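# Seat each tool in its matching tray cut-out

## Task

Place every tool into the tray, each one sitting in the cut-out shaped for it.

## Robot and tools

ROBOT. Two seven-joint arms, left_arm and right_arm, each ending in a two-finger parallel gripper whose fingers cannot fold. Cameras: cam_high, on a fixed stand behind the arms, plus cam_left_wrist and cam_right_wrist, each 896x504. Loose objects may occasionally get a small push from outside.

FRAMES. The scene frame has its origin at table-top height, halfway between the two nominal arm bases. +z is up, +x points out over the table, and left_arm sits on the +y side (arm names do not match image sides). Calibrated bases: left_arm at (-0.034, +0.303, +0.022) m, quat_wxyz (+1.000, 0, 0, -0.022); right_arm at (-0.045, -0.287, +0.022) m, quat_wxyz (+1.000, 0, 0, +0.004). Reported hand positions, orientations and targets use the scene frame and may be off by a few centimetres, more at long reach. Motion offsets instead use the axes of each arm's own Hand target. Gripper axes: fingers point along +z, they open and close along y. end_effector_position is the spot between the pads when shut; fingertips extend about 33 mm past it for gaps up to 40 mm, shrinking to 9 mm at full opening.

THE 18-NUMBER ROW. Every motion command is a single row covering both arms: left dx, dy, dz, rx, ry, rz, gripper position, force_limit, speed, then the same nine for the right arm. All values lie in [-1, 1]. The six pose numbers are an offset, not a pose, counted from that arm's Hand target at the start of the action or move, along the Hand target's own axes; 1.0 equals 0.6 m or 180 degrees, and rx, ry, rz form one rotation vector. Six zeros re-request the current Hand target. Gripper numbers are absolute commands: position +1 is 140 mm open, pads touch near -0.8, -1 closes until blocked. speed sets finger rate (about 30, 140, 250 mm/s at -1, 0, +1). force_limit sets pad force after a slow close (about 14 N at -1, 40 N at 0, 58 N at +1); faster closes squeeze much harder. Both begin at +1, so lower them for gentle grips. To leave a gripper alone, resend its previous three numbers; a 0 is itself a command.

TOOLS.
execute_actions(actions, cameras): actions is a list of actions; each is up to 15 rows, one per 1/30 s step; a short action repeats its last row to fill 15 steps. Each row counts from the start-of-action Hand target, so repeating an offset moves further. An empty list returns state plus all cameras; otherwise request cameras by name, ["all"], or [].
move(target, speed, blend, blocking, cameras): straight-line path to one row, or a list of up to 15 rows, all offsets from the same starting Hand targets. speed is m/s, 0.002 to 2, default 0.25 (turns capped at twice that in rad/s, max 2.5). blend in metres rounds corners of a list; 0 stops at each. Total path time caps at 10 s. No obstacle avoidance. blocking=false returns after about 0.5 s while motion continues. The result adds a move: line (done, off_target, moving, held, fault, plus limits such as paced or held); done means within 3 mm and 2 degrees, and says nothing about contact.
wait(seconds 0 to 10): lets time run; a running move continues.
stop(): brakes a running move; fingers keep going.
zoom_image(camera, region [x0, y0, x1, y1]): pixel box from top-left, at most 504 by 504, on the newest image of cam_high, cam_left_wrist or cam_right_wrist.
set_collision_behavior(contact_force_n 20, 40 or 85): contact force limit for all arms; not while a move runs. Default is 20 N.
clear_fault(arm): clears a reported torque or force fault on left_arm or right_arm; costs one action.
finished_scene(scene 1 or 2): ends the scene irreversibly; the goal must hold with the robot idle.

CONTROL DETAILS. Each step the commanded pose is clipped to within 70 mm and 16 degrees of the measured gripper, so one action may fall short. Hand target is the last commanded pose after clipping. Grippers often stop short; a fresh command (even zeros) re-requests it, or add the missing distance. To release a push, command the target back past the gripper. Big wrist turns can swing the elbow.

RESULTS. Per arm: end_effector_position (m), end_effector_quat_wxyz, Hand target, Tool commands, position_measured in counts (3 fully open, 75 about 100 mm, 139 about 60 mm, 200 about 20 mm, 230 pads touching), object_status (0 moving, 1 blocked while opening, 2 blocked while closing, i.e. likely holding, 3 reached target or pads met). Status lags contact by 0.2 to 1.7 s. Also joint positions, velocities (may be omitted when all read as noise), joint torques, external torque estimates, flange force along gripper axes (includes held weight and error), and sampled step positions for execute_actions. To grip harder after status 2, raise force_limit and nudge position (-1 to -0.98); to soften, reopen and close slowly.

FAULTS. An arm halts on a torque fault (contact torque reaching joint limits: 20, 20, 18, 18, 12, 12, 12 N m from base), a force fault (outside force reaching the contact limit, held weight included), a joint passing its range, or excess joint speed; clear with clear_fault, releasing any grip that pins it first. Overheating from long loads, stretched poses or pushing at unreachable poses sets brakes for 30 to 60 s or more; watch for MOTOR HOT.

AVOID. Letting anything leave the table, dropping parts or releasing them while moving, fast impacts, hard pushes on fixed or heavy things, squeezing a part that still rests on something, and any contact between the two arms or grippers, which can fail the scene. Thinking time also advances the simulation.

Each tool is called after "Call:" in YAML: its name, and indented under it one key for each argument.

## Session

Call:
execute_actions:
  actions: []

Scene clock: 0.00 s.
left_arm: end_effector_position=(+0.4158, +0.4396, +0.2652) position_measured=3 object_status=3 end_effector_quat_wxyz=(-0.273, +0.834, +0.302, -0.373) | right_arm: end_effector_position=(+0.7869, -0.4636, +0.3877) position_measured=3 object_status=3 end_effector_quat_wxyz=(+0.269, -0.172, +0.936, -0.150)
Joint positions: left_arm=[0.062 0.652 0.072 -1.242 0.319 0.998 -2.124] | right_arm=[-0.052 0.414 -0.18 -1.419 -0.015 2.449 1.029]
Joint velocities: within noise
Joint torques (N m): no reading
External joint torques (N m): no reading
Flange force (N): no reading
Hand target: left_arm +0.4158, +0.4396, +0.2652; -0.273, +0.834, +0.302, -0.373 | right_arm +0.7869, -0.4636, +0.3877; +0.269, -0.172, +0.936, -0.150
Tool commands: left_gripper/position=+1.0 left_gripper/force_limit=+1.0 left_gripper/speed=+1.0 right_gripper/position=+1.0 right_gripper/force_limit=+1.0 right_gripper/speed=+1.0

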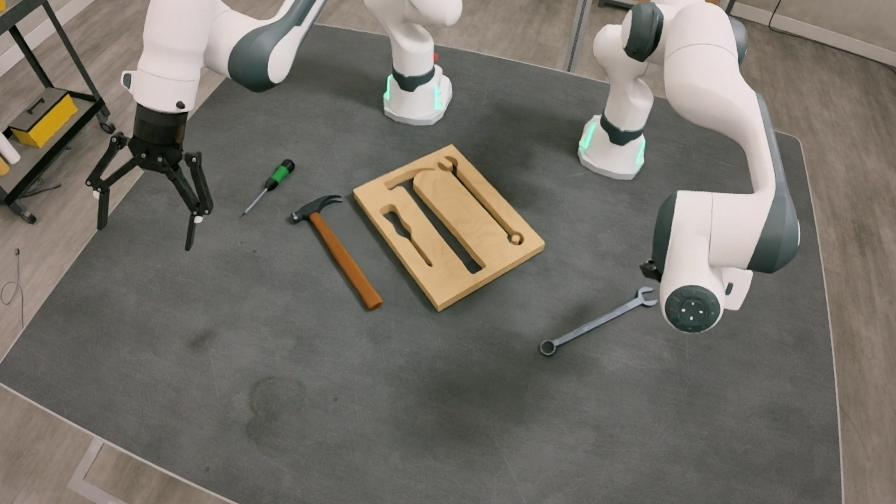

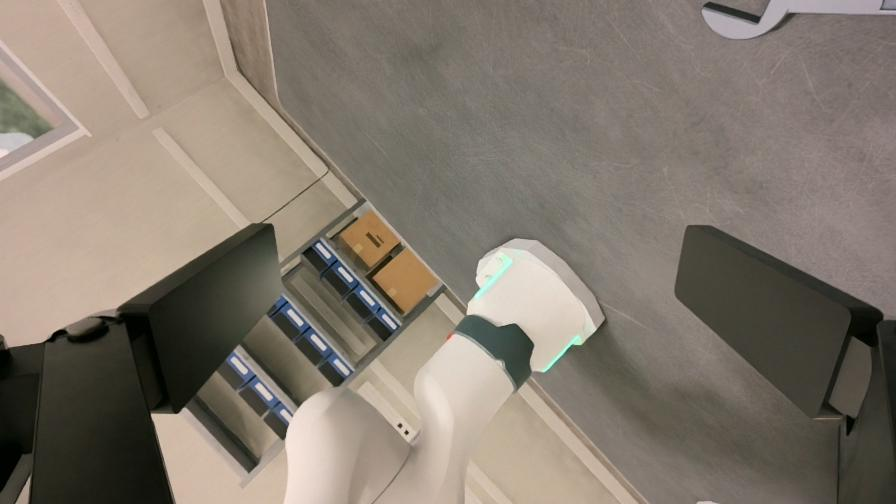

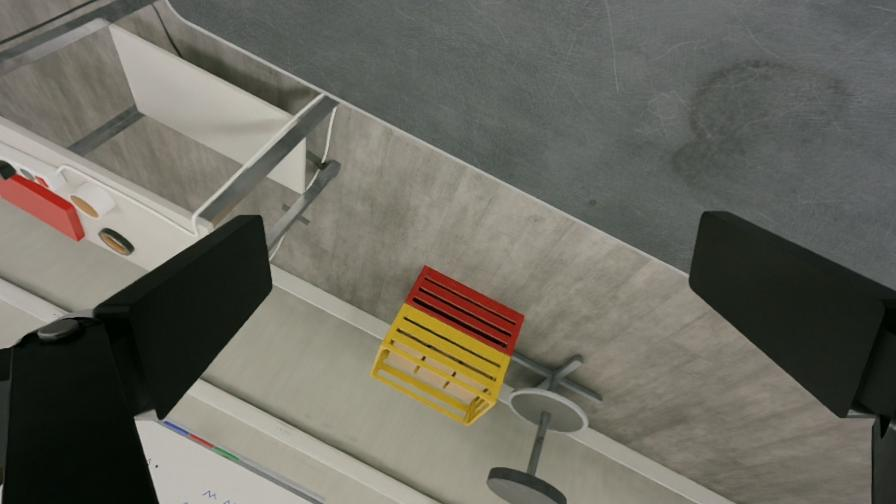

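Call:
move:
  target: [-0.206,0.126,-0.378,-0.184,0.251,0.204,1,1,1,0.295,0.447,-0.395,-0.0975,0.175,0.112,1,1,1]
  cameras: ["all"]

Scene clock: 5.83 s.
left_arm: end_effector_position=(+0.5499, +0.2506, +0.3991) position_measured=3 object_status=3 end_effector_quat_wxyz=(-0.001, +1.000, +0.002, -0.003) | right_arm: end_effector_position=(+0.4510, -0.2508, +0.3992) position_measured=3 object_status=3 end_effector_quat_wxyz=(+0.001, -0.004, +1.000, -0.002)
Joint positions: left_arm=[0.124 0.094 -0.18 -1.548 0.019 1.635 -1.677] | right_arm=[0.156 -0.202 -0.08 -1.892 -0.019 1.693 1.651]
Joint velocities: left_arm=[0 -0.001 0.001 -0.001 -0.002 0.001 0.006] | right_arm=[0.001 -0.001 0 -0.001 0.001 -0.001 0.005]
Joint torques (N m): left_arm=[0.79 -34.43 -1.21 22.43 0.54 2.88 0.33] | right_arm=[0.23 -26.84 0.64 23.12 1.21 2.09 0.14]
External joint torques (N m): left_arm=[0.51 0.95 -1.02 -2.16 -0.37 0.24 0.33] | right_arm=[0.04 -1.94 0.08 -1.08 0.38 -0.32 0.14]
Flange force (N): left_arm=[-6.7 -0.9 7.2] | right_arm=[9.4 -0.2 2.8]
Hand target: left_arm +0.5501, +0.2495, +0.4003; +0.001, +1.000, -0.001, -0.001 | right_arm +0.4498, -0.2500, +0.3996; +0.000, +0.000, +1.000, +0.000
Off the commanded pose: left_arm 0.002 m, 0 deg | right_arm 0.002 m, 1 deg.
move: done

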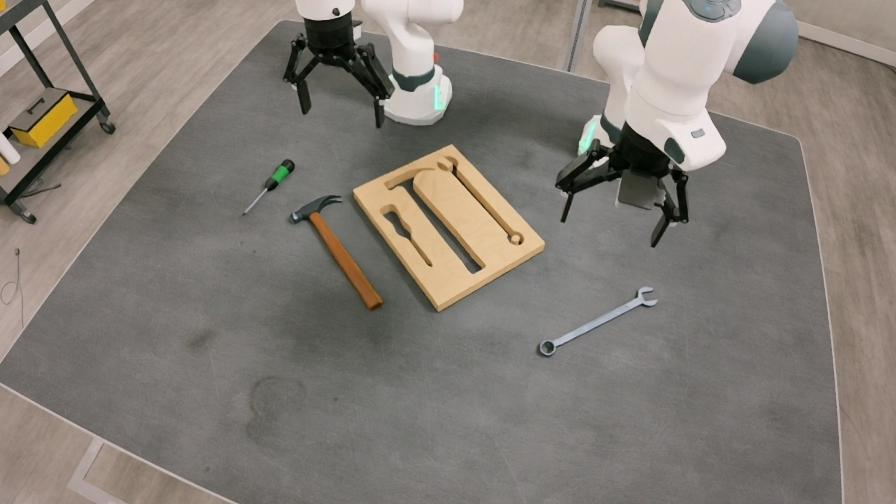

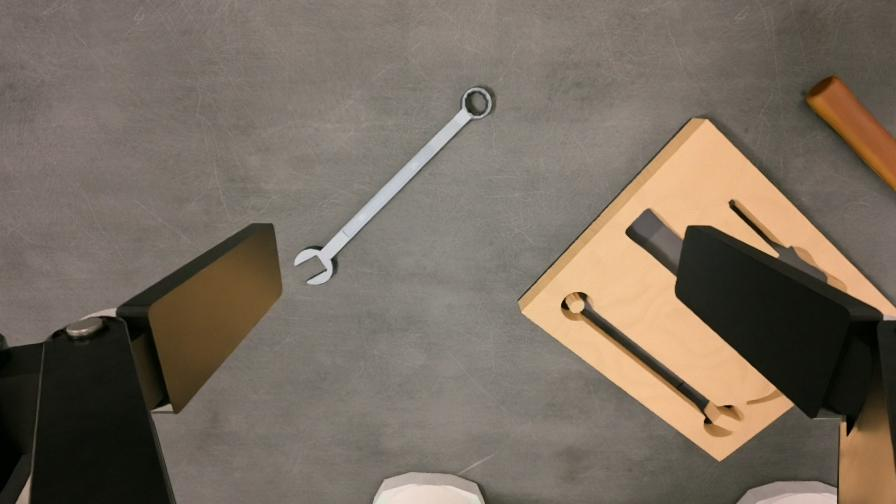

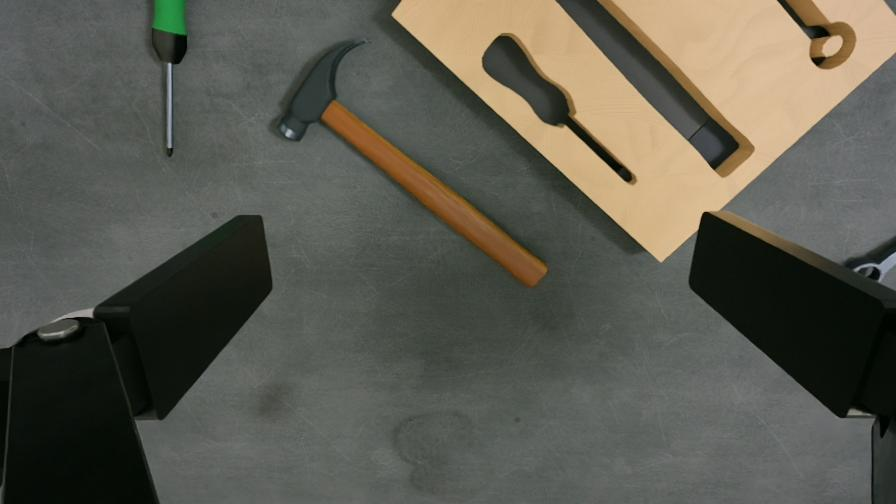

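Call:
move:
  target: [0,0.1667,0,0,0,0,1,1,1,0.1667,-0.1667,0,0,0,0,1,1,1]
  cameras: ["all"]

Call:
move:
  target: [0,0,0.25,0,0,0,1,1,1,0,0,0.25,0,0,0,1,1,1]
  cameras: ["all"]

Scene clock: 8.53 s.
left_arm: end_effector_position=(+0.5501, +0.1482, +0.4021) position_measured=3 object_status=3 end_effector_quat_wxyz=(+0.003, +1.000, -0.004, +0.001) | right_arm: end_effector_position=(+0.3509, -0.3493, +0.3995) position_measured=3 object_status=3 end_effector_quat_wxyz=(+0.001, +0.004, +1.000, +0.001)
Joint positions: left_arm=[0.01 0.15 -0.246 -1.472 0.032 1.621 -1.843] | right_arm=[0.1 -0.509 -0.204 -2.162 -0.096 1.664 1.517]
Joint velocities: left_arm=[-0.001 0.001 0.001 0 -0.001 0 -0.005] | right_arm=[-0.002 0 -0.002 -0.001 -0.001 -0.001 -0.005]
Joint torques (N m): left_arm=[-0.11 -34.52 -1.35 23.13 1.15 2.35 -0.16] | right_arm=[0.91 -15.74 2.44 22.93 0.56 2.09 -0.08]
External joint torques (N m): left_arm=[-0.36 2.4 -0.57 -1.35 0.24 -0.29 -0.16] | right_arm=[0.87 -1.69 -0.29 -1.3 -0.26 -0.36 -0.08]
Flange force (N): left_arm=[2.9 1.9 2.2] | right_arm=[8.3 0.8 3.4]
Hand target: left_arm +0.5500, +0.1495, +0.4004; +0.001, +1.000, -0.001, -0.001 | right_arm +0.3497, -0.3500, +0.3994; +0.000, +0.000, +1.000, +0.000
Off the commanded pose: left_arm 0.002 m, 0 deg | right_arm 0.001 m, 1 deg.
move: done

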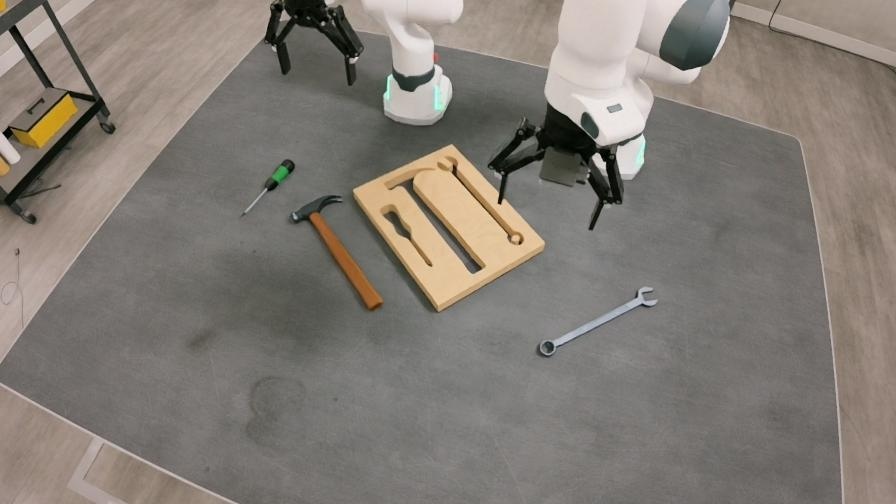

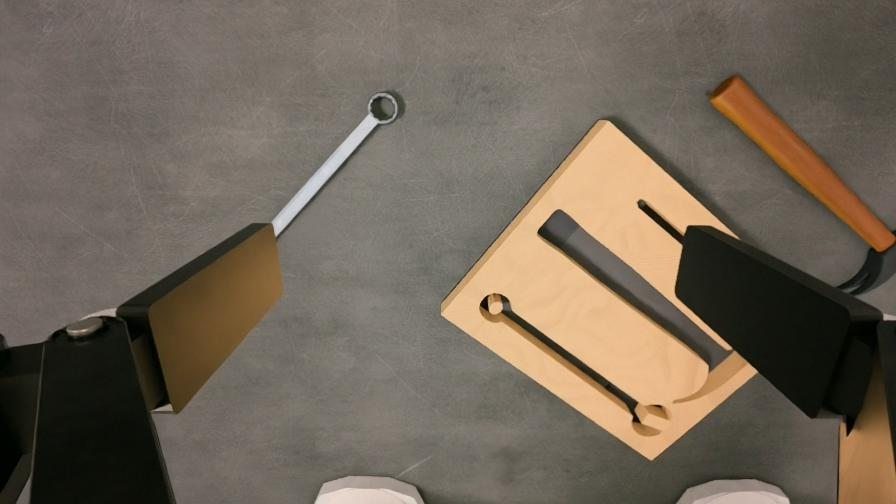

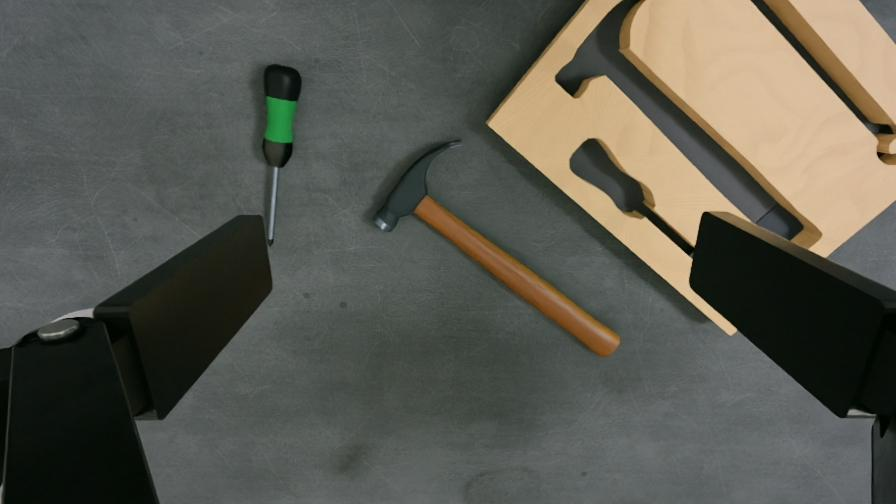

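Scene clock: 10.13 s.
left_arm: end_effector_position=(+0.5487, +0.1482, +0.2503) position_measured=3 object_status=3 end_effector_quat_wxyz=(+0.002, +1.000, -0.003, -0.003) | right_arm: end_effector_position=(+0.3498, -0.3485, +0.2505) position_measured=3 object_status=3 end_effector_quat_wxyz=(+0.001, +0.001, +1.000, +0.002)
Joint positions: left_arm=[0.014 0.168 -0.241 -1.837 0.039 1.995 -1.85] | right_arm=[0.096 -0.475 -0.241 -2.516 -0.119 2.05 1.517]
Joint velocities: left_arm=[0.001 0 0 0 0.001 0.003 -0.003] | right_arm=[0 0.001 0.001 0 0.002 0.005 0]
Joint torques (N m): left_arm=[0.39 -35.85 -1.58 22.87 1.08 2.96 -0.12] | right_arm=[0.08 -15.31 2.5 22.64 0.51 2.49 0.08]
External joint torques (N m): left_arm=[0.11 1.93 -0.67 -1.93 0.25 0.32 -0.12] | right_arm=[0.05 -0.48 -0.07 -1.24 -0.21 0.06 0.08]
Flange force (N): left_arm=[-2.1 0.1 5.4] | right_arm=[5.0 0.7 2.1]
Hand target: left_arm +0.5497, +0.1493, +0.2504; +0.001, +1.000, -0.001, -0.001 | right_arm +0.3499, -0.3500, +0.2494; +0.000, +0.000, +1.000, +0.000
Off the commanded pose: left_arm 0.002 m, 0 deg | right_arm 0.002 m, 0 deg.
move: done

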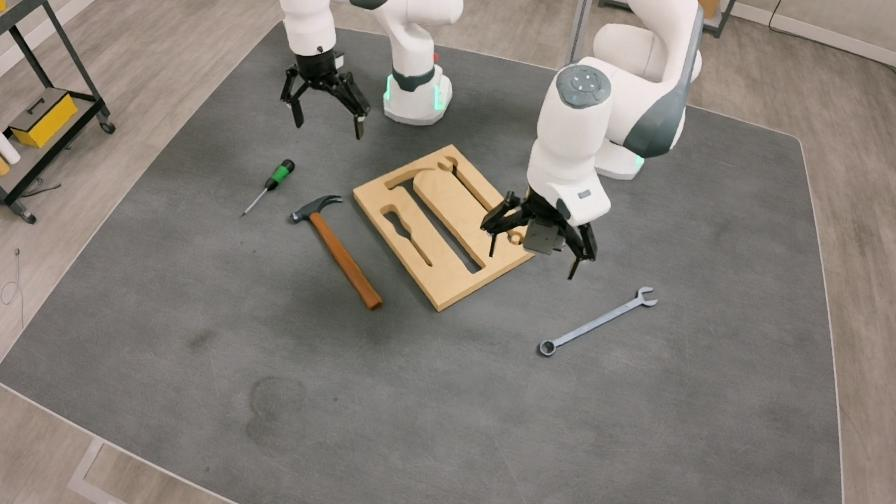

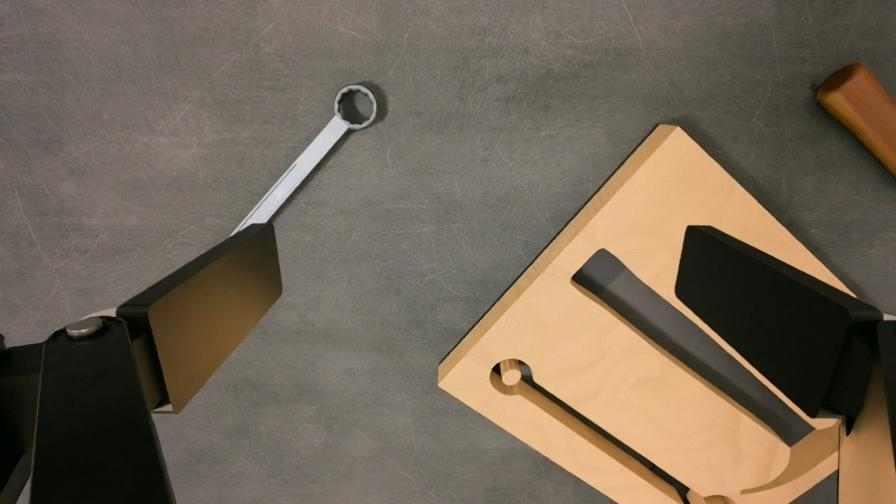

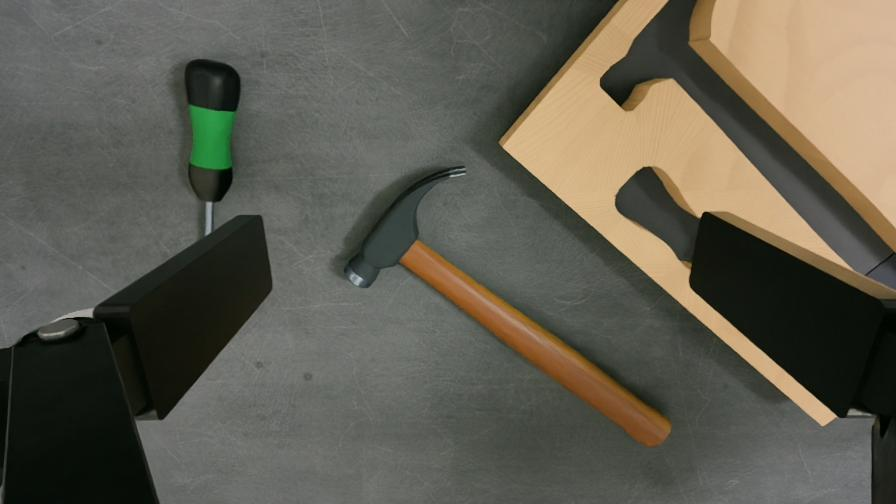

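Call:
move:
  target:
    - [-0.035,-0.137,0.04,0,0,0.627,1,1,1,-0.1,0.03,0.04,0,0,-0.146,1,1,1]
    - [-0.07,-0.273,0.083,0,0,-0.746,1,1,1,-0.2036,0.0617,0.083,0,0,-0.292,1,1,1]
  speed: 0.6
  blend: 0.03
  cameras: ["all"]

Scene clock: 25.80 s.
left_arm: end_effector_position=(+0.5087, +0.3133, +0.2019) position_measured=3 object_status=3 end_effector_quat_wxyz=(+0.001, +0.388, +0.922, +0.002) | right_arm: end_effector_position=(+0.4712, -0.3132, +0.1997) position_measured=3 object_status=3 end_effector_quat_wxyz=(+0.000, -0.441, +0.897, -0.001)
Joint positions: left_arm=[0.399 0.027 -0.339 -2.146 0.015 2.175 2.375] | right_arm=[0.394 -0.048 -0.448 -2.236 -0.028 2.192 0.627]
Joint velocities: left_arm=[0 -0.001 0 0.001 0 0.001 0.006] | right_arm=[within noise]
Joint torques (N m): left_arm=[0.88 -28.87 -0.92 22.15 0.37 2.19 0.34] | right_arm=[0.46 -27.34 0.89 22.69 0.99 2.35 -0.1]
External joint torques (N m): left_arm=[0.59 2.12 -0.94 -1.5 -0.38 -0.28 0.33] | right_arm=[0.22 -0.61 0.04 -0.5 0.38 -0.13 -0.1]
Flange force (N): left_arm=[-0.1 0.6 3.5] | right_arm=[1.5 2.4 -0.2]
Hand target: left_arm +0.5078, +0.3131, +0.2005; -0.001, +0.389, +0.921, -0.001 | right_arm +0.4721, -0.3129, +0.1998; +0.000, -0.443, +0.897, +0.000
Off the commanded pose: left_arm 0.002 m, 0 deg | right_arm 0.001 m, 0 deg.
move: done; limits=paced

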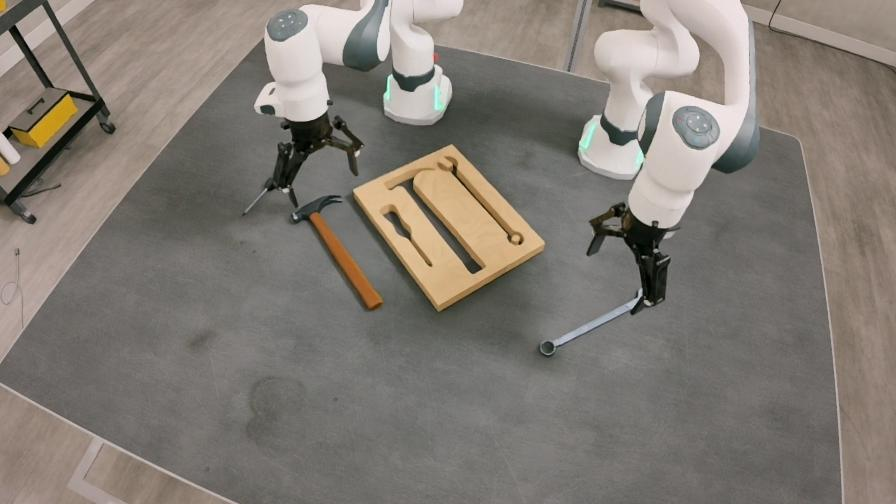

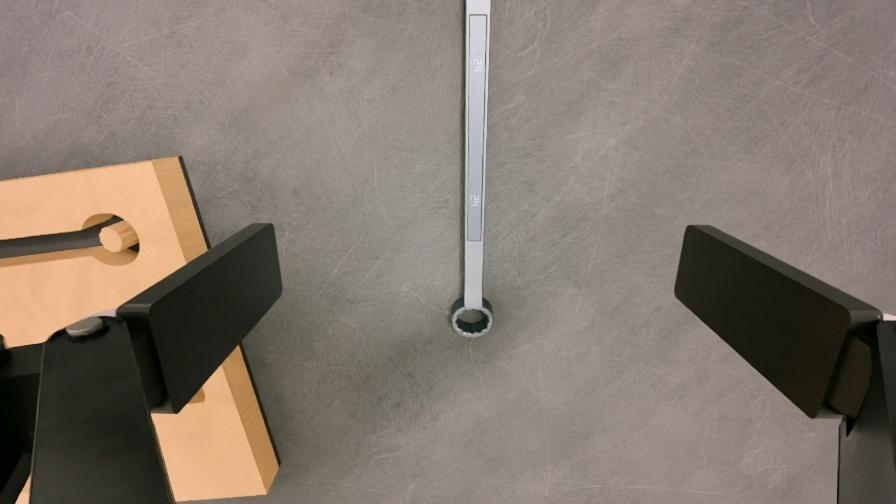

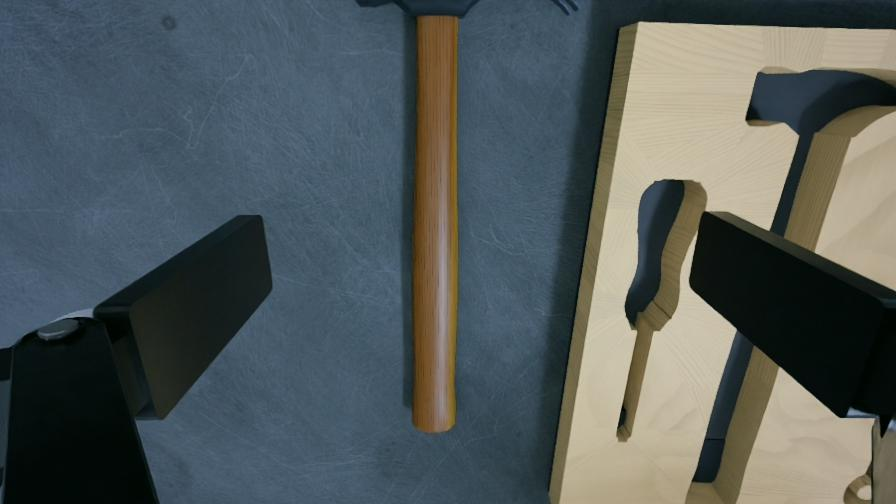

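Call:
move:
  target: [0,0.018,0.15,0,0,0,1,1,1,0,-0.03,0.15,0,0,0,1,1,1]
  cameras: ["all"]

Scene clock: 28.57 s.
left_arm: end_effector_position=(+0.5148, +0.3201, +0.1114) position_measured=3 object_status=3 end_effector_quat_wxyz=(-0.001, +0.390, +0.921, -0.002) | right_arm: end_effector_position=(+0.4850, -0.3239, +0.1096) position_measured=3 object_status=3 end_effector_quat_wxyz=(-0.001, -0.441, +0.898, +0.000)
Joint positions: left_arm=[0.394 0.189 -0.321 -2.201 0.082 2.377 2.348] | right_arm=[0.367 0.152 -0.445 -2.267 0.094 2.4 0.522]
Joint velocities: left_arm=[0.001 0.001 -0.001 0 -0.001 0.001 -0.004] | right_arm=[0 0 0.001 -0.001 0.002 0 -0.004]
Joint torques (N m): left_arm=[-0.13 -32.38 -1.85 20.22 0.89 2.76 -0.23] | right_arm=[-0.11 -31.84 -1.2 20.62 0.88 2.58 -0.1]
External joint torques (N m): left_arm=[-0.32 2.12 -0.33 -1.35 0.27 0.32 -0.23] | right_arm=[-0.12 -0.5 0.69 -0.51 0.38 0.09 -0.1]
Flange force (N): left_arm=[-1.4 -0.1 5.8] | right_arm=[1.2 2.0 0.4]
Hand target: left_arm +0.5154, +0.3206, +0.1105; -0.001, +0.389, +0.921, -0.001 | right_arm +0.4865, -0.3239, +0.1098; +0.000, -0.443, +0.897, +0.000
Off the commanded pose: left_arm 0.001 m, 0 deg | right_arm 0.001 m, 0 deg.
move: done

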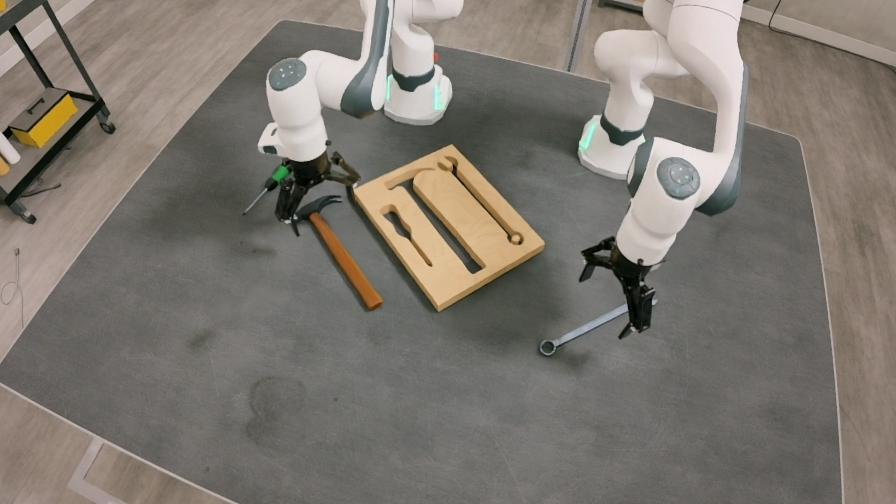

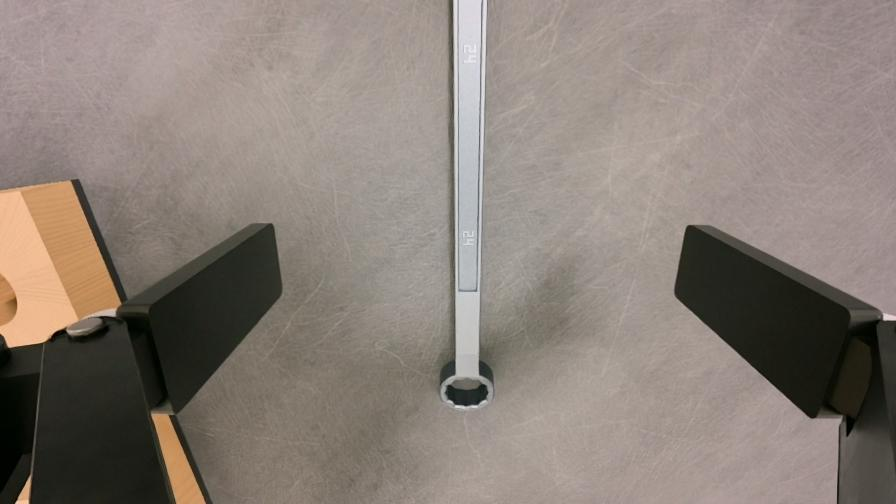

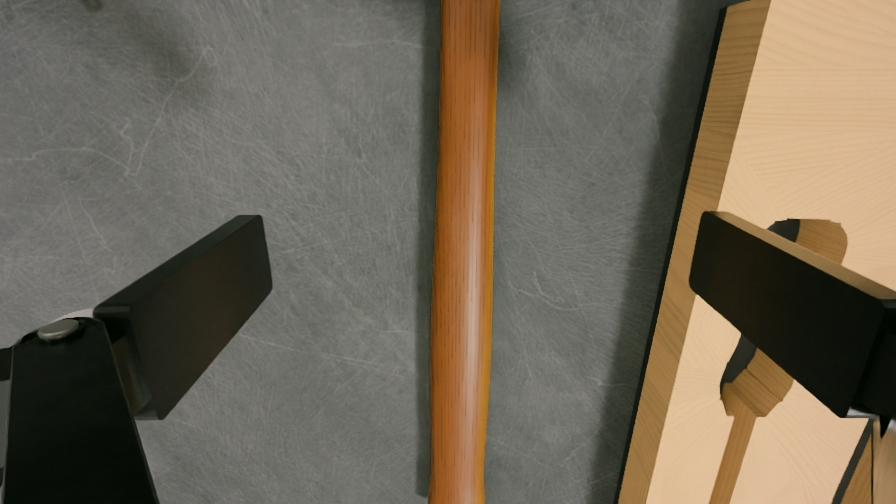

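Call:
move:
  target:
    - [0,0,0.0,0,0,0,-0.33,1,0,0,0.0,0.0,0,0,0,-0.08,1,0]
    - [0,0,0.1075,0,0,0,-0.33,1,0,0,0.0,0.1058,0,0,0,-0.08,1,0]
  cameras: ["all"]
  speed: 0.15

Scene clock: 32.10 s.
left_arm: end_effector_position=(+0.5145, +0.3202, +0.0465) position_measured=171 object_status=3 end_effector_quat_wxyz=(-0.001, +0.391, +0.921, -0.002) | right_arm: end_effector_position=(+0.4849, -0.3237, +0.0459) position_measured=139 object_status=3 end_effector_quat_wxyz=(-0.001, -0.441, +0.898, +0.000)
Joint positions: left_arm=[0.365 0.318 -0.283 -2.222 0.147 2.519 2.304] | right_arm=[0.326 0.289 -0.393 -2.285 0.193 2.542 0.454]
Joint velocities: left_arm=[-0.001 0 -0.001 -0.001 0.001 0.001 -0.004] | right_arm=[0 -0.001 0 0 0 0.002 -0.007]
Joint torques (N m): left_arm=[-0.16 -35.13 -2.67 18.36 0.64 2.68 -0.12] | right_arm=[-0.12 -35.18 -2.59 18.54 0.71 2.59 -0.09]
External joint torques (N m): left_arm=[-0.48 2.04 -0.43 -1.42 0.12 0.23 -0.12] | right_arm=[-0.2 -0.87 0.53 -0.69 0.3 0.09 -0.09]
Flange force (N): left_arm=[-0.5 -1.2 5.1] | right_arm=[2.4 3.2 -0.6]
Hand target: left_arm +0.5153, +0.3205, +0.0460; -0.001, +0.389, +0.921, -0.001 | right_arm +0.4865, -0.3238, +0.0463; +0.000, -0.443, +0.897, +0.000
Off the commanded pose: left_arm 0.001 m, 0 deg | right_arm 0.002 m, 0 deg.
move: done

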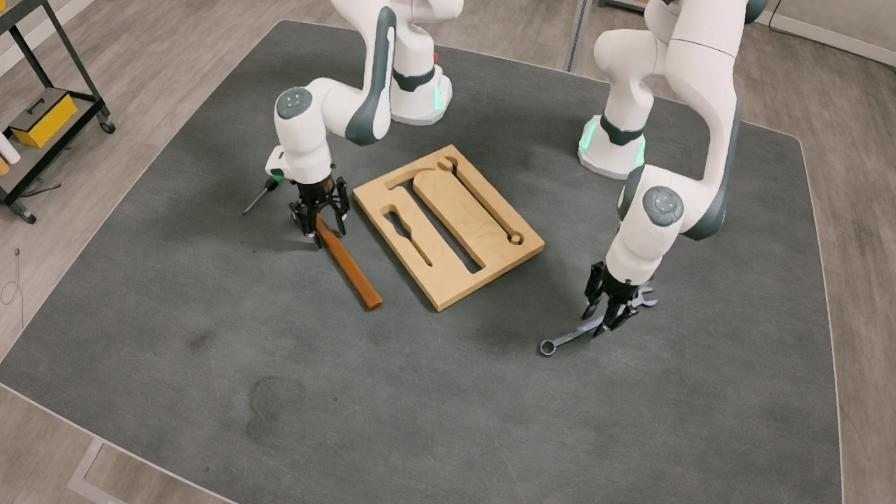

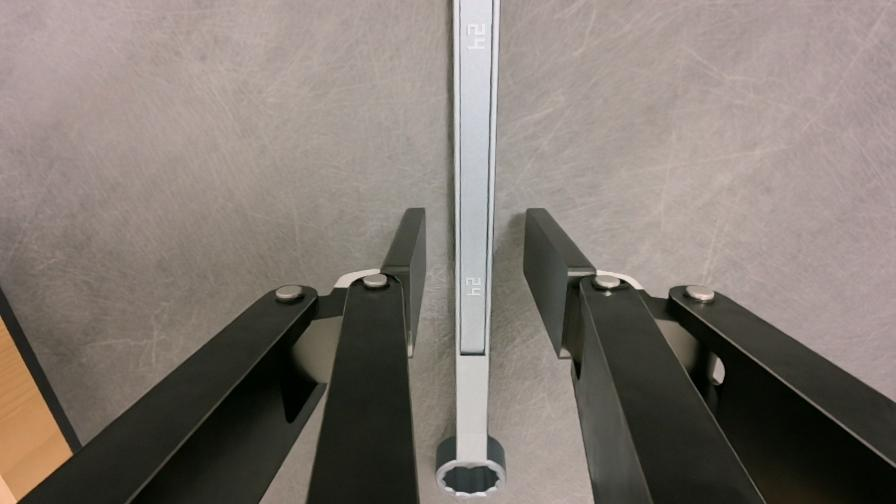

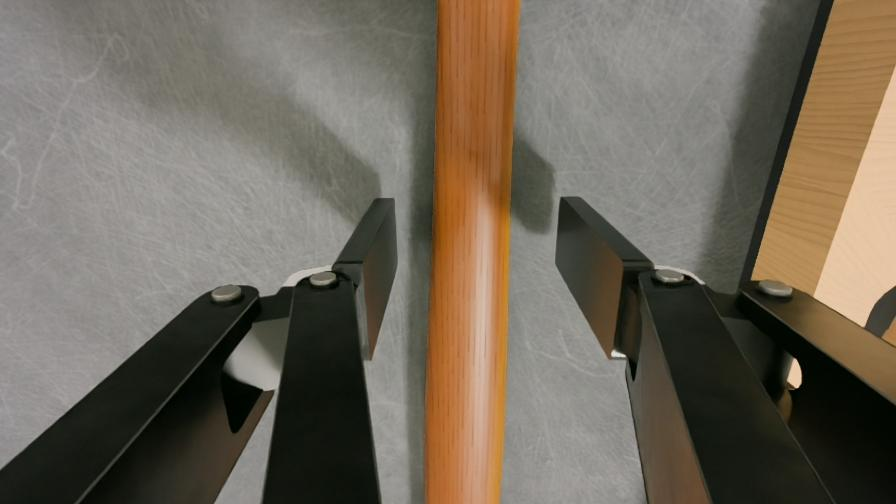

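Call:
move:
  target:
    - [0.03,0,0.0,0,0,0,-0.33,1,0,0.042,-0.002,0.0,0,0,0,-0.08,1,0]
    - [0.03,0,0.012,0,0,0,-0.33,1,0,0.042,-0.002,0.007,0,0,0,-0.08,1,0]
  cameras: ["cam_left_wrist","cam_right_wrist"]
  speed: 0.08

Scene clock: 33.97 s.
left_arm: end_effector_position=(+0.5031, +0.3332, +0.0403) position_measured=171 object_status=3 end_effector_quat_wxyz=(+0.000, +0.387, +0.922, -0.001) | right_arm: end_effector_position=(+0.4724, -0.3443, +0.0430) position_measured=139 object_status=3 end_effector_quat_wxyz=(+0.000, -0.441, +0.898, +0.000)
Joint positions: left_arm=[0.394 0.306 -0.285 -2.264 0.149 2.551 2.319] | right_arm=[0.292 0.269 -0.398 -2.326 0.19 2.568 0.413]
Joint velocities: left_arm=[0.001 0 0 0.001 -0.001 0.004 0] | right_arm=[-0.001 -0.001 0 0 -0.001 0.002 -0.006]
Joint torques (N m): left_arm=[0.09 -33.96 -2.72 17.7 0.75 2.67 0.18] | right_arm=[-0.08 -33.89 -2.52 17.74 0.61 2.65 -0.02]
External joint torques (N m): left_arm=[-0.03 2.18 -0.43 -1.5 0.25 0.24 0.18] | right_arm=[-0.28 -0.64 0.26 -1.1 0.22 0.15 -0.02]
Flange force (N): left_arm=[0.5 -0.6 5.3] | right_arm=[2.9 4.2 -0.4]
Hand target: left_arm +0.5028, +0.3334, +0.0388; -0.001, +0.389, +0.921, -0.001 | right_arm +0.4721, -0.3446, +0.0421; +0.000, -0.443, +0.897, +0.000
Off the commanded pose: left_arm 0.002 m, 0 deg | right_arm 0.001 m, 0 deg.
move: done
Images, in order (width x height): cam_left_wrist 896x504, cam_right_wrist 896x504.

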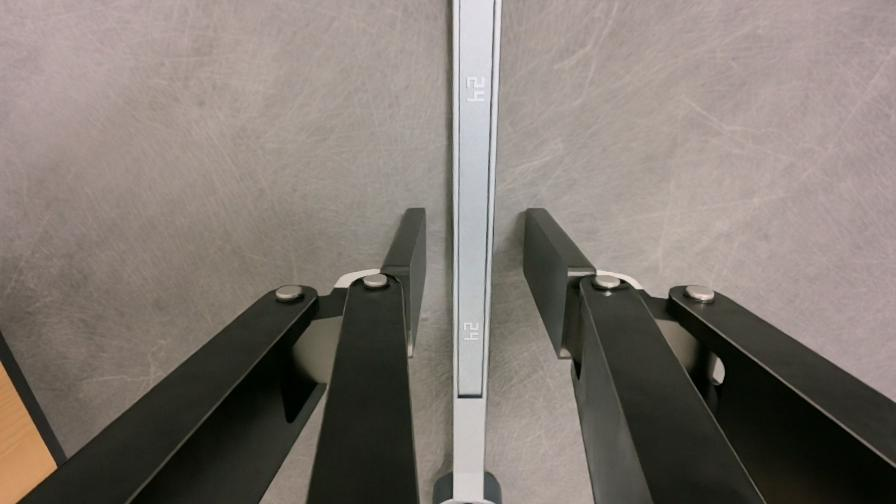

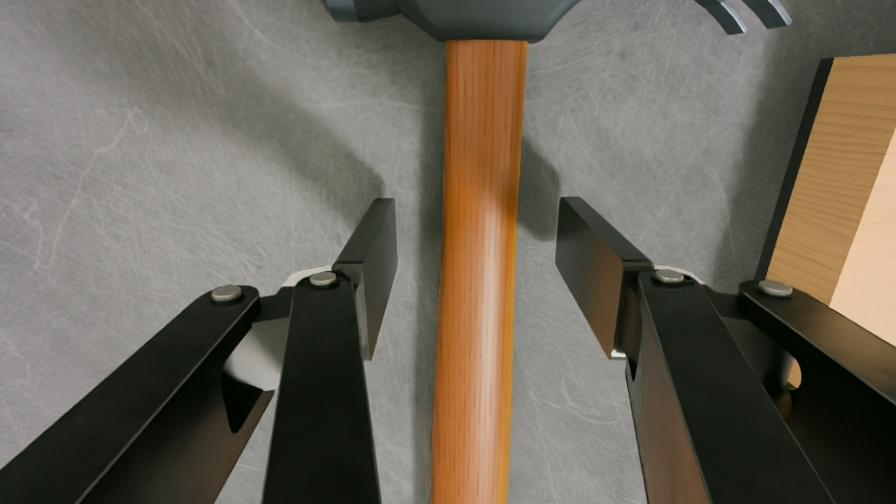

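Call:
execute_actions:
  actions:
    - [[0,0,0,0,0,0,-1,0,-1,0,0,0,0,0,0,-1,0,-1]]
    - [[0,0,0,0,0,0,-1,0,-1,0,0,0,0,0,0,-1,0,-1]]
    - [[0,0,0,0,0,0,-1,0,-1,0,0,0,0,0,0,-1,0,-1]]
    - [[0,0,0,0,0,0,-1,0,-1,0,0,0,0,0,0,-1,0,-1]]
  cameras: ["cam_left_wrist","cam_right_wrist"]

Scene clock: 36.60 s.
left_arm: end_effector_position=(+0.5034, +0.3332, +0.0404) position_measured=209 object_status=2 end_effector_quat_wxyz=(+0.000, +0.387, +0.922, -0.001) | right_arm: end_effector_position=(+0.4725, -0.3443, +0.0430) position_measured=191 object_status=2 end_effector_quat_wxyz=(+0.000, -0.441, +0.897, +0.000)
Joint positions: left_arm=[0.394 0.306 -0.285 -2.263 0.149 2.552 2.319] | right_arm=[0.29 0.269 -0.396 -2.326 0.19 2.568 0.412]
Joint torques (N m): left_arm=[0.14 -32.71 -2.79 17.05 0.73 2.65 0.19] | right_arm=[-0.18 -32.63 -2.19 16.8 0.34 2.55 -0.09]
External joint torques (N m): left_arm=[-0.01 3.57 -0.51 -2.34 0.24 0.18 0.19] | right_arm=[-0.48 0.58 0.49 -2 -0.04 0.06 -0.09]
External joint torques at the end of the 1st action: left_arm=[-0.13 2.46 -0.54 -1.81 0.25 0.25 0.16] | right_arm=[-0.67 -0.69 0.68 -1.09 0.06 0.05 -0.08]
External joint torques at the end of the 2nd action: left_arm=[-0.19 3.84 -0.62 -2.73 0.25 0.14 0.16] | right_arm=[-0.3 -0.74 0.51 -1.11 0.05 0.06 -0.11]
External joint torques at the end of the 3rd action: left_arm=[-0.28 3.61 -0.66 -2.33 0.23 0.19 0.16] | right_arm=[-0.37 0.66 0.57 -2.02 -0.02 0.05 -0.14]
Flange force (N): left_arm=[0.4 -0.5 8.2] | right_arm=[3.3 4.2 2.3]
Flange force at the end of the 1st action (N): left_arm=[0.6 -1.1 5.9] | right_arm=[3.1 3.6 -0.2]
Flange force at the end of the 2nd action (N): left_arm=[0.5 -1.2 8.8] | right_arm=[3.0 4.3 -0.8]
Flange force at the end of the 3rd action (N): left_arm=[-0.2 -0.7 8.4] | right_arm=[3.1 4.1 2.6]
Hand target: left_arm +0.5028, +0.3334, +0.0388; -0.001, +0.389, +0.921, -0.001 | right_arm +0.4721, -0.3446, +0.0421; +0.000, -0.443, +0.897, +0.000
Off the commanded pose: left_arm 0.002 m, 0 deg | right_arm 0.001 m, 0 deg.
Step readings (end_effector_position of left_arm | right_arm; steps 1 to 15: 1st action; 16 to 30: 2nd action; 31 to 45: 3rd action; 46 to 60: 4th action):
0: (+0.5033, +0.3332, +0.0404) | (+0.4725, -0.3443, +0.0430)
1: (+0.5033, +0.3332, +0.0404) | (+0.4725, -0.3443, +0.0430)
2: (+0.5033, +0.3332, +0.0404) | (+0.4725, -0.3443, +0.0430)
4: (+0.5033, +0.3332, +0.0404) | (+0.4725, -0.3443, +0.0430)
8: (+0.5033, +0.3332, +0.0404) | (+0.4725, -0.3443, +0.0430)
15: (+0.5033, +0.3332, +0.0404) | (+0.4725, -0.3443, +0.0429)
16: (+0.5033, +0.3332, +0.0404) | (+0.4725, -0.3443, +0.0429)
17: (+0.5033, +0.3332, +0.0404) | (+0.4725, -0.3443, +0.0429)
19: (+0.5033, +0.3332, +0.0404) | (+0.4725, -0.3443, +0.0429)
23: (+0.5033, +0.3332, +0.0404) | (+0.4725, -0.3443, +0.0429)
30: (+0.5034, +0.3332, +0.0404) | (+0.4725, -0.3443, +0.0429)
31: (+0.5034, +0.3332, +0.0404) | (+0.4725, -0.3442, +0.0429)
32: (+0.5034, +0.3332, +0.0404) | (+0.4725, -0.3442, +0.0429)
34: (+0.5034, +0.3332, +0.0404) | (+0.4725, -0.3442, +0.0429)
38: (+0.5034, +0.3332, +0.0404) | (+0.4725, -0.3442, +0.0429)
45: (+0.5034, +0.3332, +0.0404) | (+0.4725, -0.3443, +0.0430)
46: (+0.5034, +0.3332, +0.0404) | (+0.4725, -0.3443, +0.0430)
47: (+0.5034, +0.3332, +0.0404) | (+0.4725, -0.3443, +0.0430)
49: (+0.5034, +0.3332, +0.0404) | (+0.4725, -0.3443, +0.0430)
53: (+0.5034, +0.3332, +0.0404) | (+0.4725, -0.3443, +0.0430)
60: (+0.5034, +0.3332, +0.0404) | (+0.4725, -0.3443, +0.0430)
Images, in order (width x height): cam_left_wrist 896x504, cam_right_wrist 896x504.

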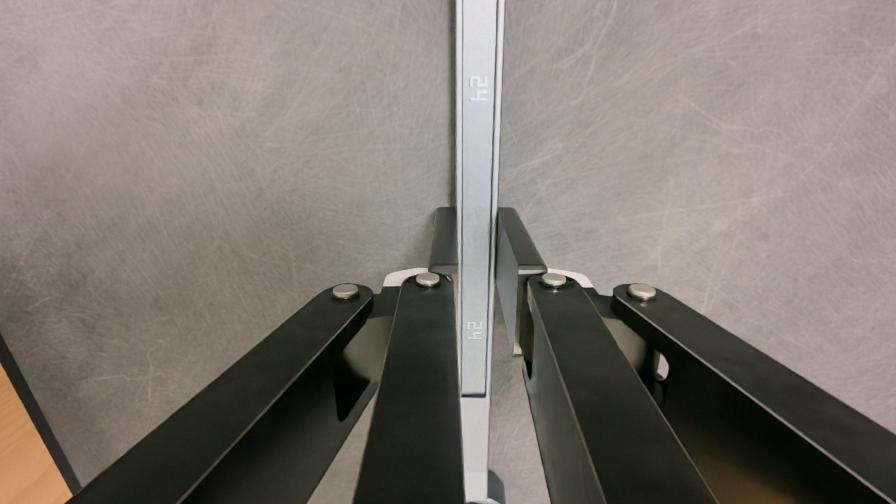

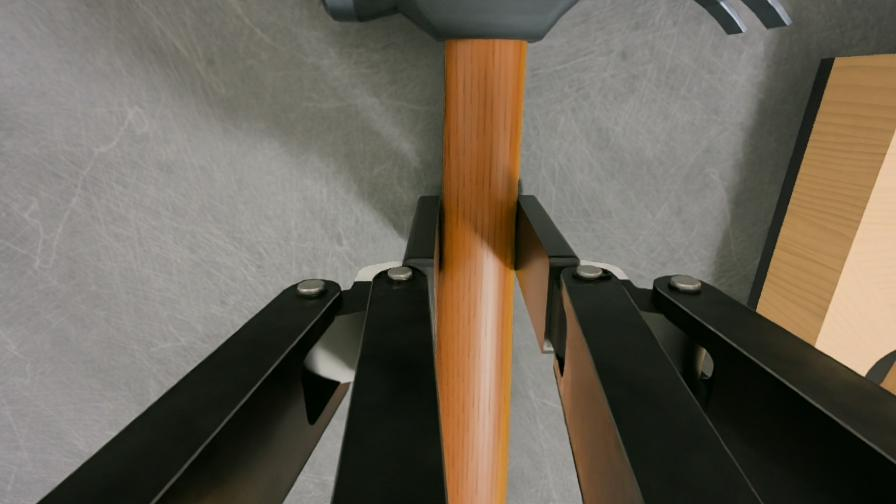

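Call:
move:
  target:
    - [0,0,-0.1,0,0,0,-1,0,-1,0,0,-0.1,0,0,0,-1,0,-1]
    - [0,0,-0.2,0,0,0,-1,0,-1,-0.127,0.42,-0.197,0,0,0.033,-1,0,-1]
  cameras: ["all"]
  blend: 0.03
  speed: [0.12,0.3]

Scene clock: 42.13 s.
left_arm: end_effector_position=(+0.5009, +0.3336, +0.1551) position_measured=209 object_status=2 end_effector_quat_wxyz=(-0.004, +0.388, +0.922, -0.002) | right_arm: end_effector_position=(+0.3159, -0.1323, +0.1569) position_measured=191 object_status=2 end_effector_quat_wxyz=(-0.004, -0.401, +0.916, -0.001)
Joint positions: left_arm=[0.427 0.082 -0.328 -2.209 0.035 2.278 2.401] | right_arm=[0.426 -0.342 -0.029 -2.672 -0.016 2.323 1.164]
Joint velocities: left_arm=[within noise] | right_arm=[0 -0.002 0 0 -0.001 0.001 0.005]
Joint torques (N m): left_arm=[0.59 -32.13 -1.38 22.37 0.35 2.4 0.23] | right_arm=[-0.19 -20.93 0.6 23.22 0.93 2.48 0.31]
External joint torques (N m): left_arm=[0.33 -0.04 -0.88 -0.34 -0.34 -0.05 0.23] | right_arm=[-0.24 -3.25 0.58 1.32 0.37 0.06 0.31]
Flange force (N): left_arm=[1.4 -1.5 -0.3] | right_arm=[5.5 4.0 -7.8]
Hand target: left_arm +0.5030, +0.3335, +0.1588; -0.001, +0.389, +0.921, -0.001 | right_arm +0.3183, -0.1309, +0.1602; +0.000, -0.396, +0.918, +0.000
Off the commanded pose: left_arm 0.004 m, 0 deg | right_arm 0.004 m, 1 deg.
move: off_target (left_arm, right_arm)

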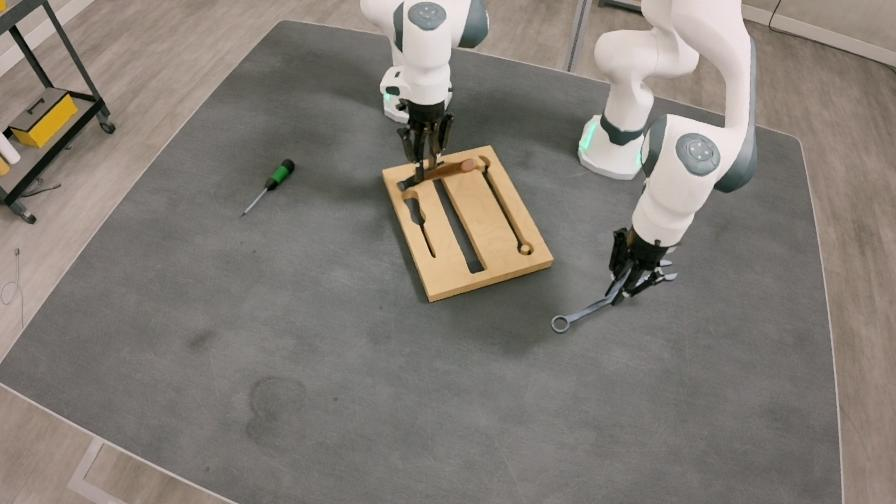

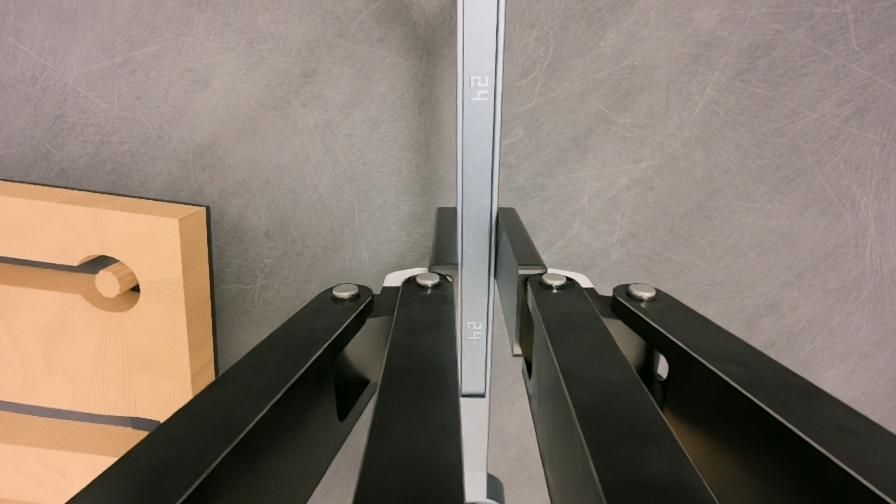

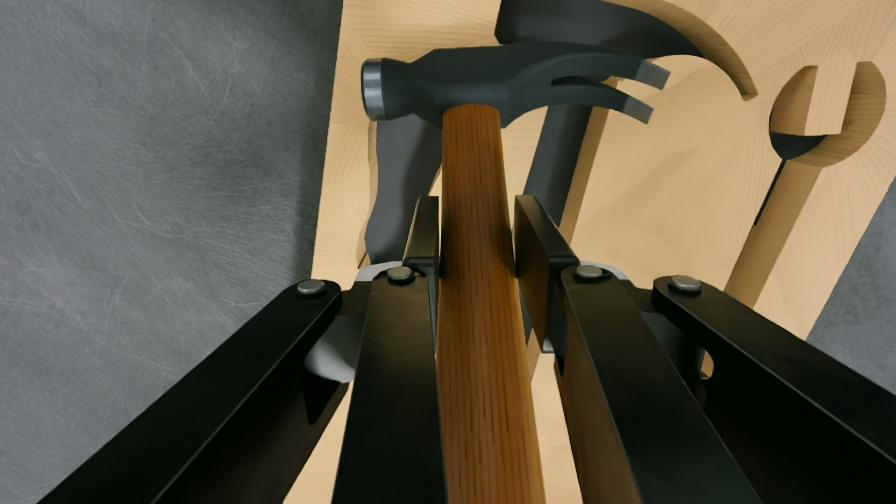

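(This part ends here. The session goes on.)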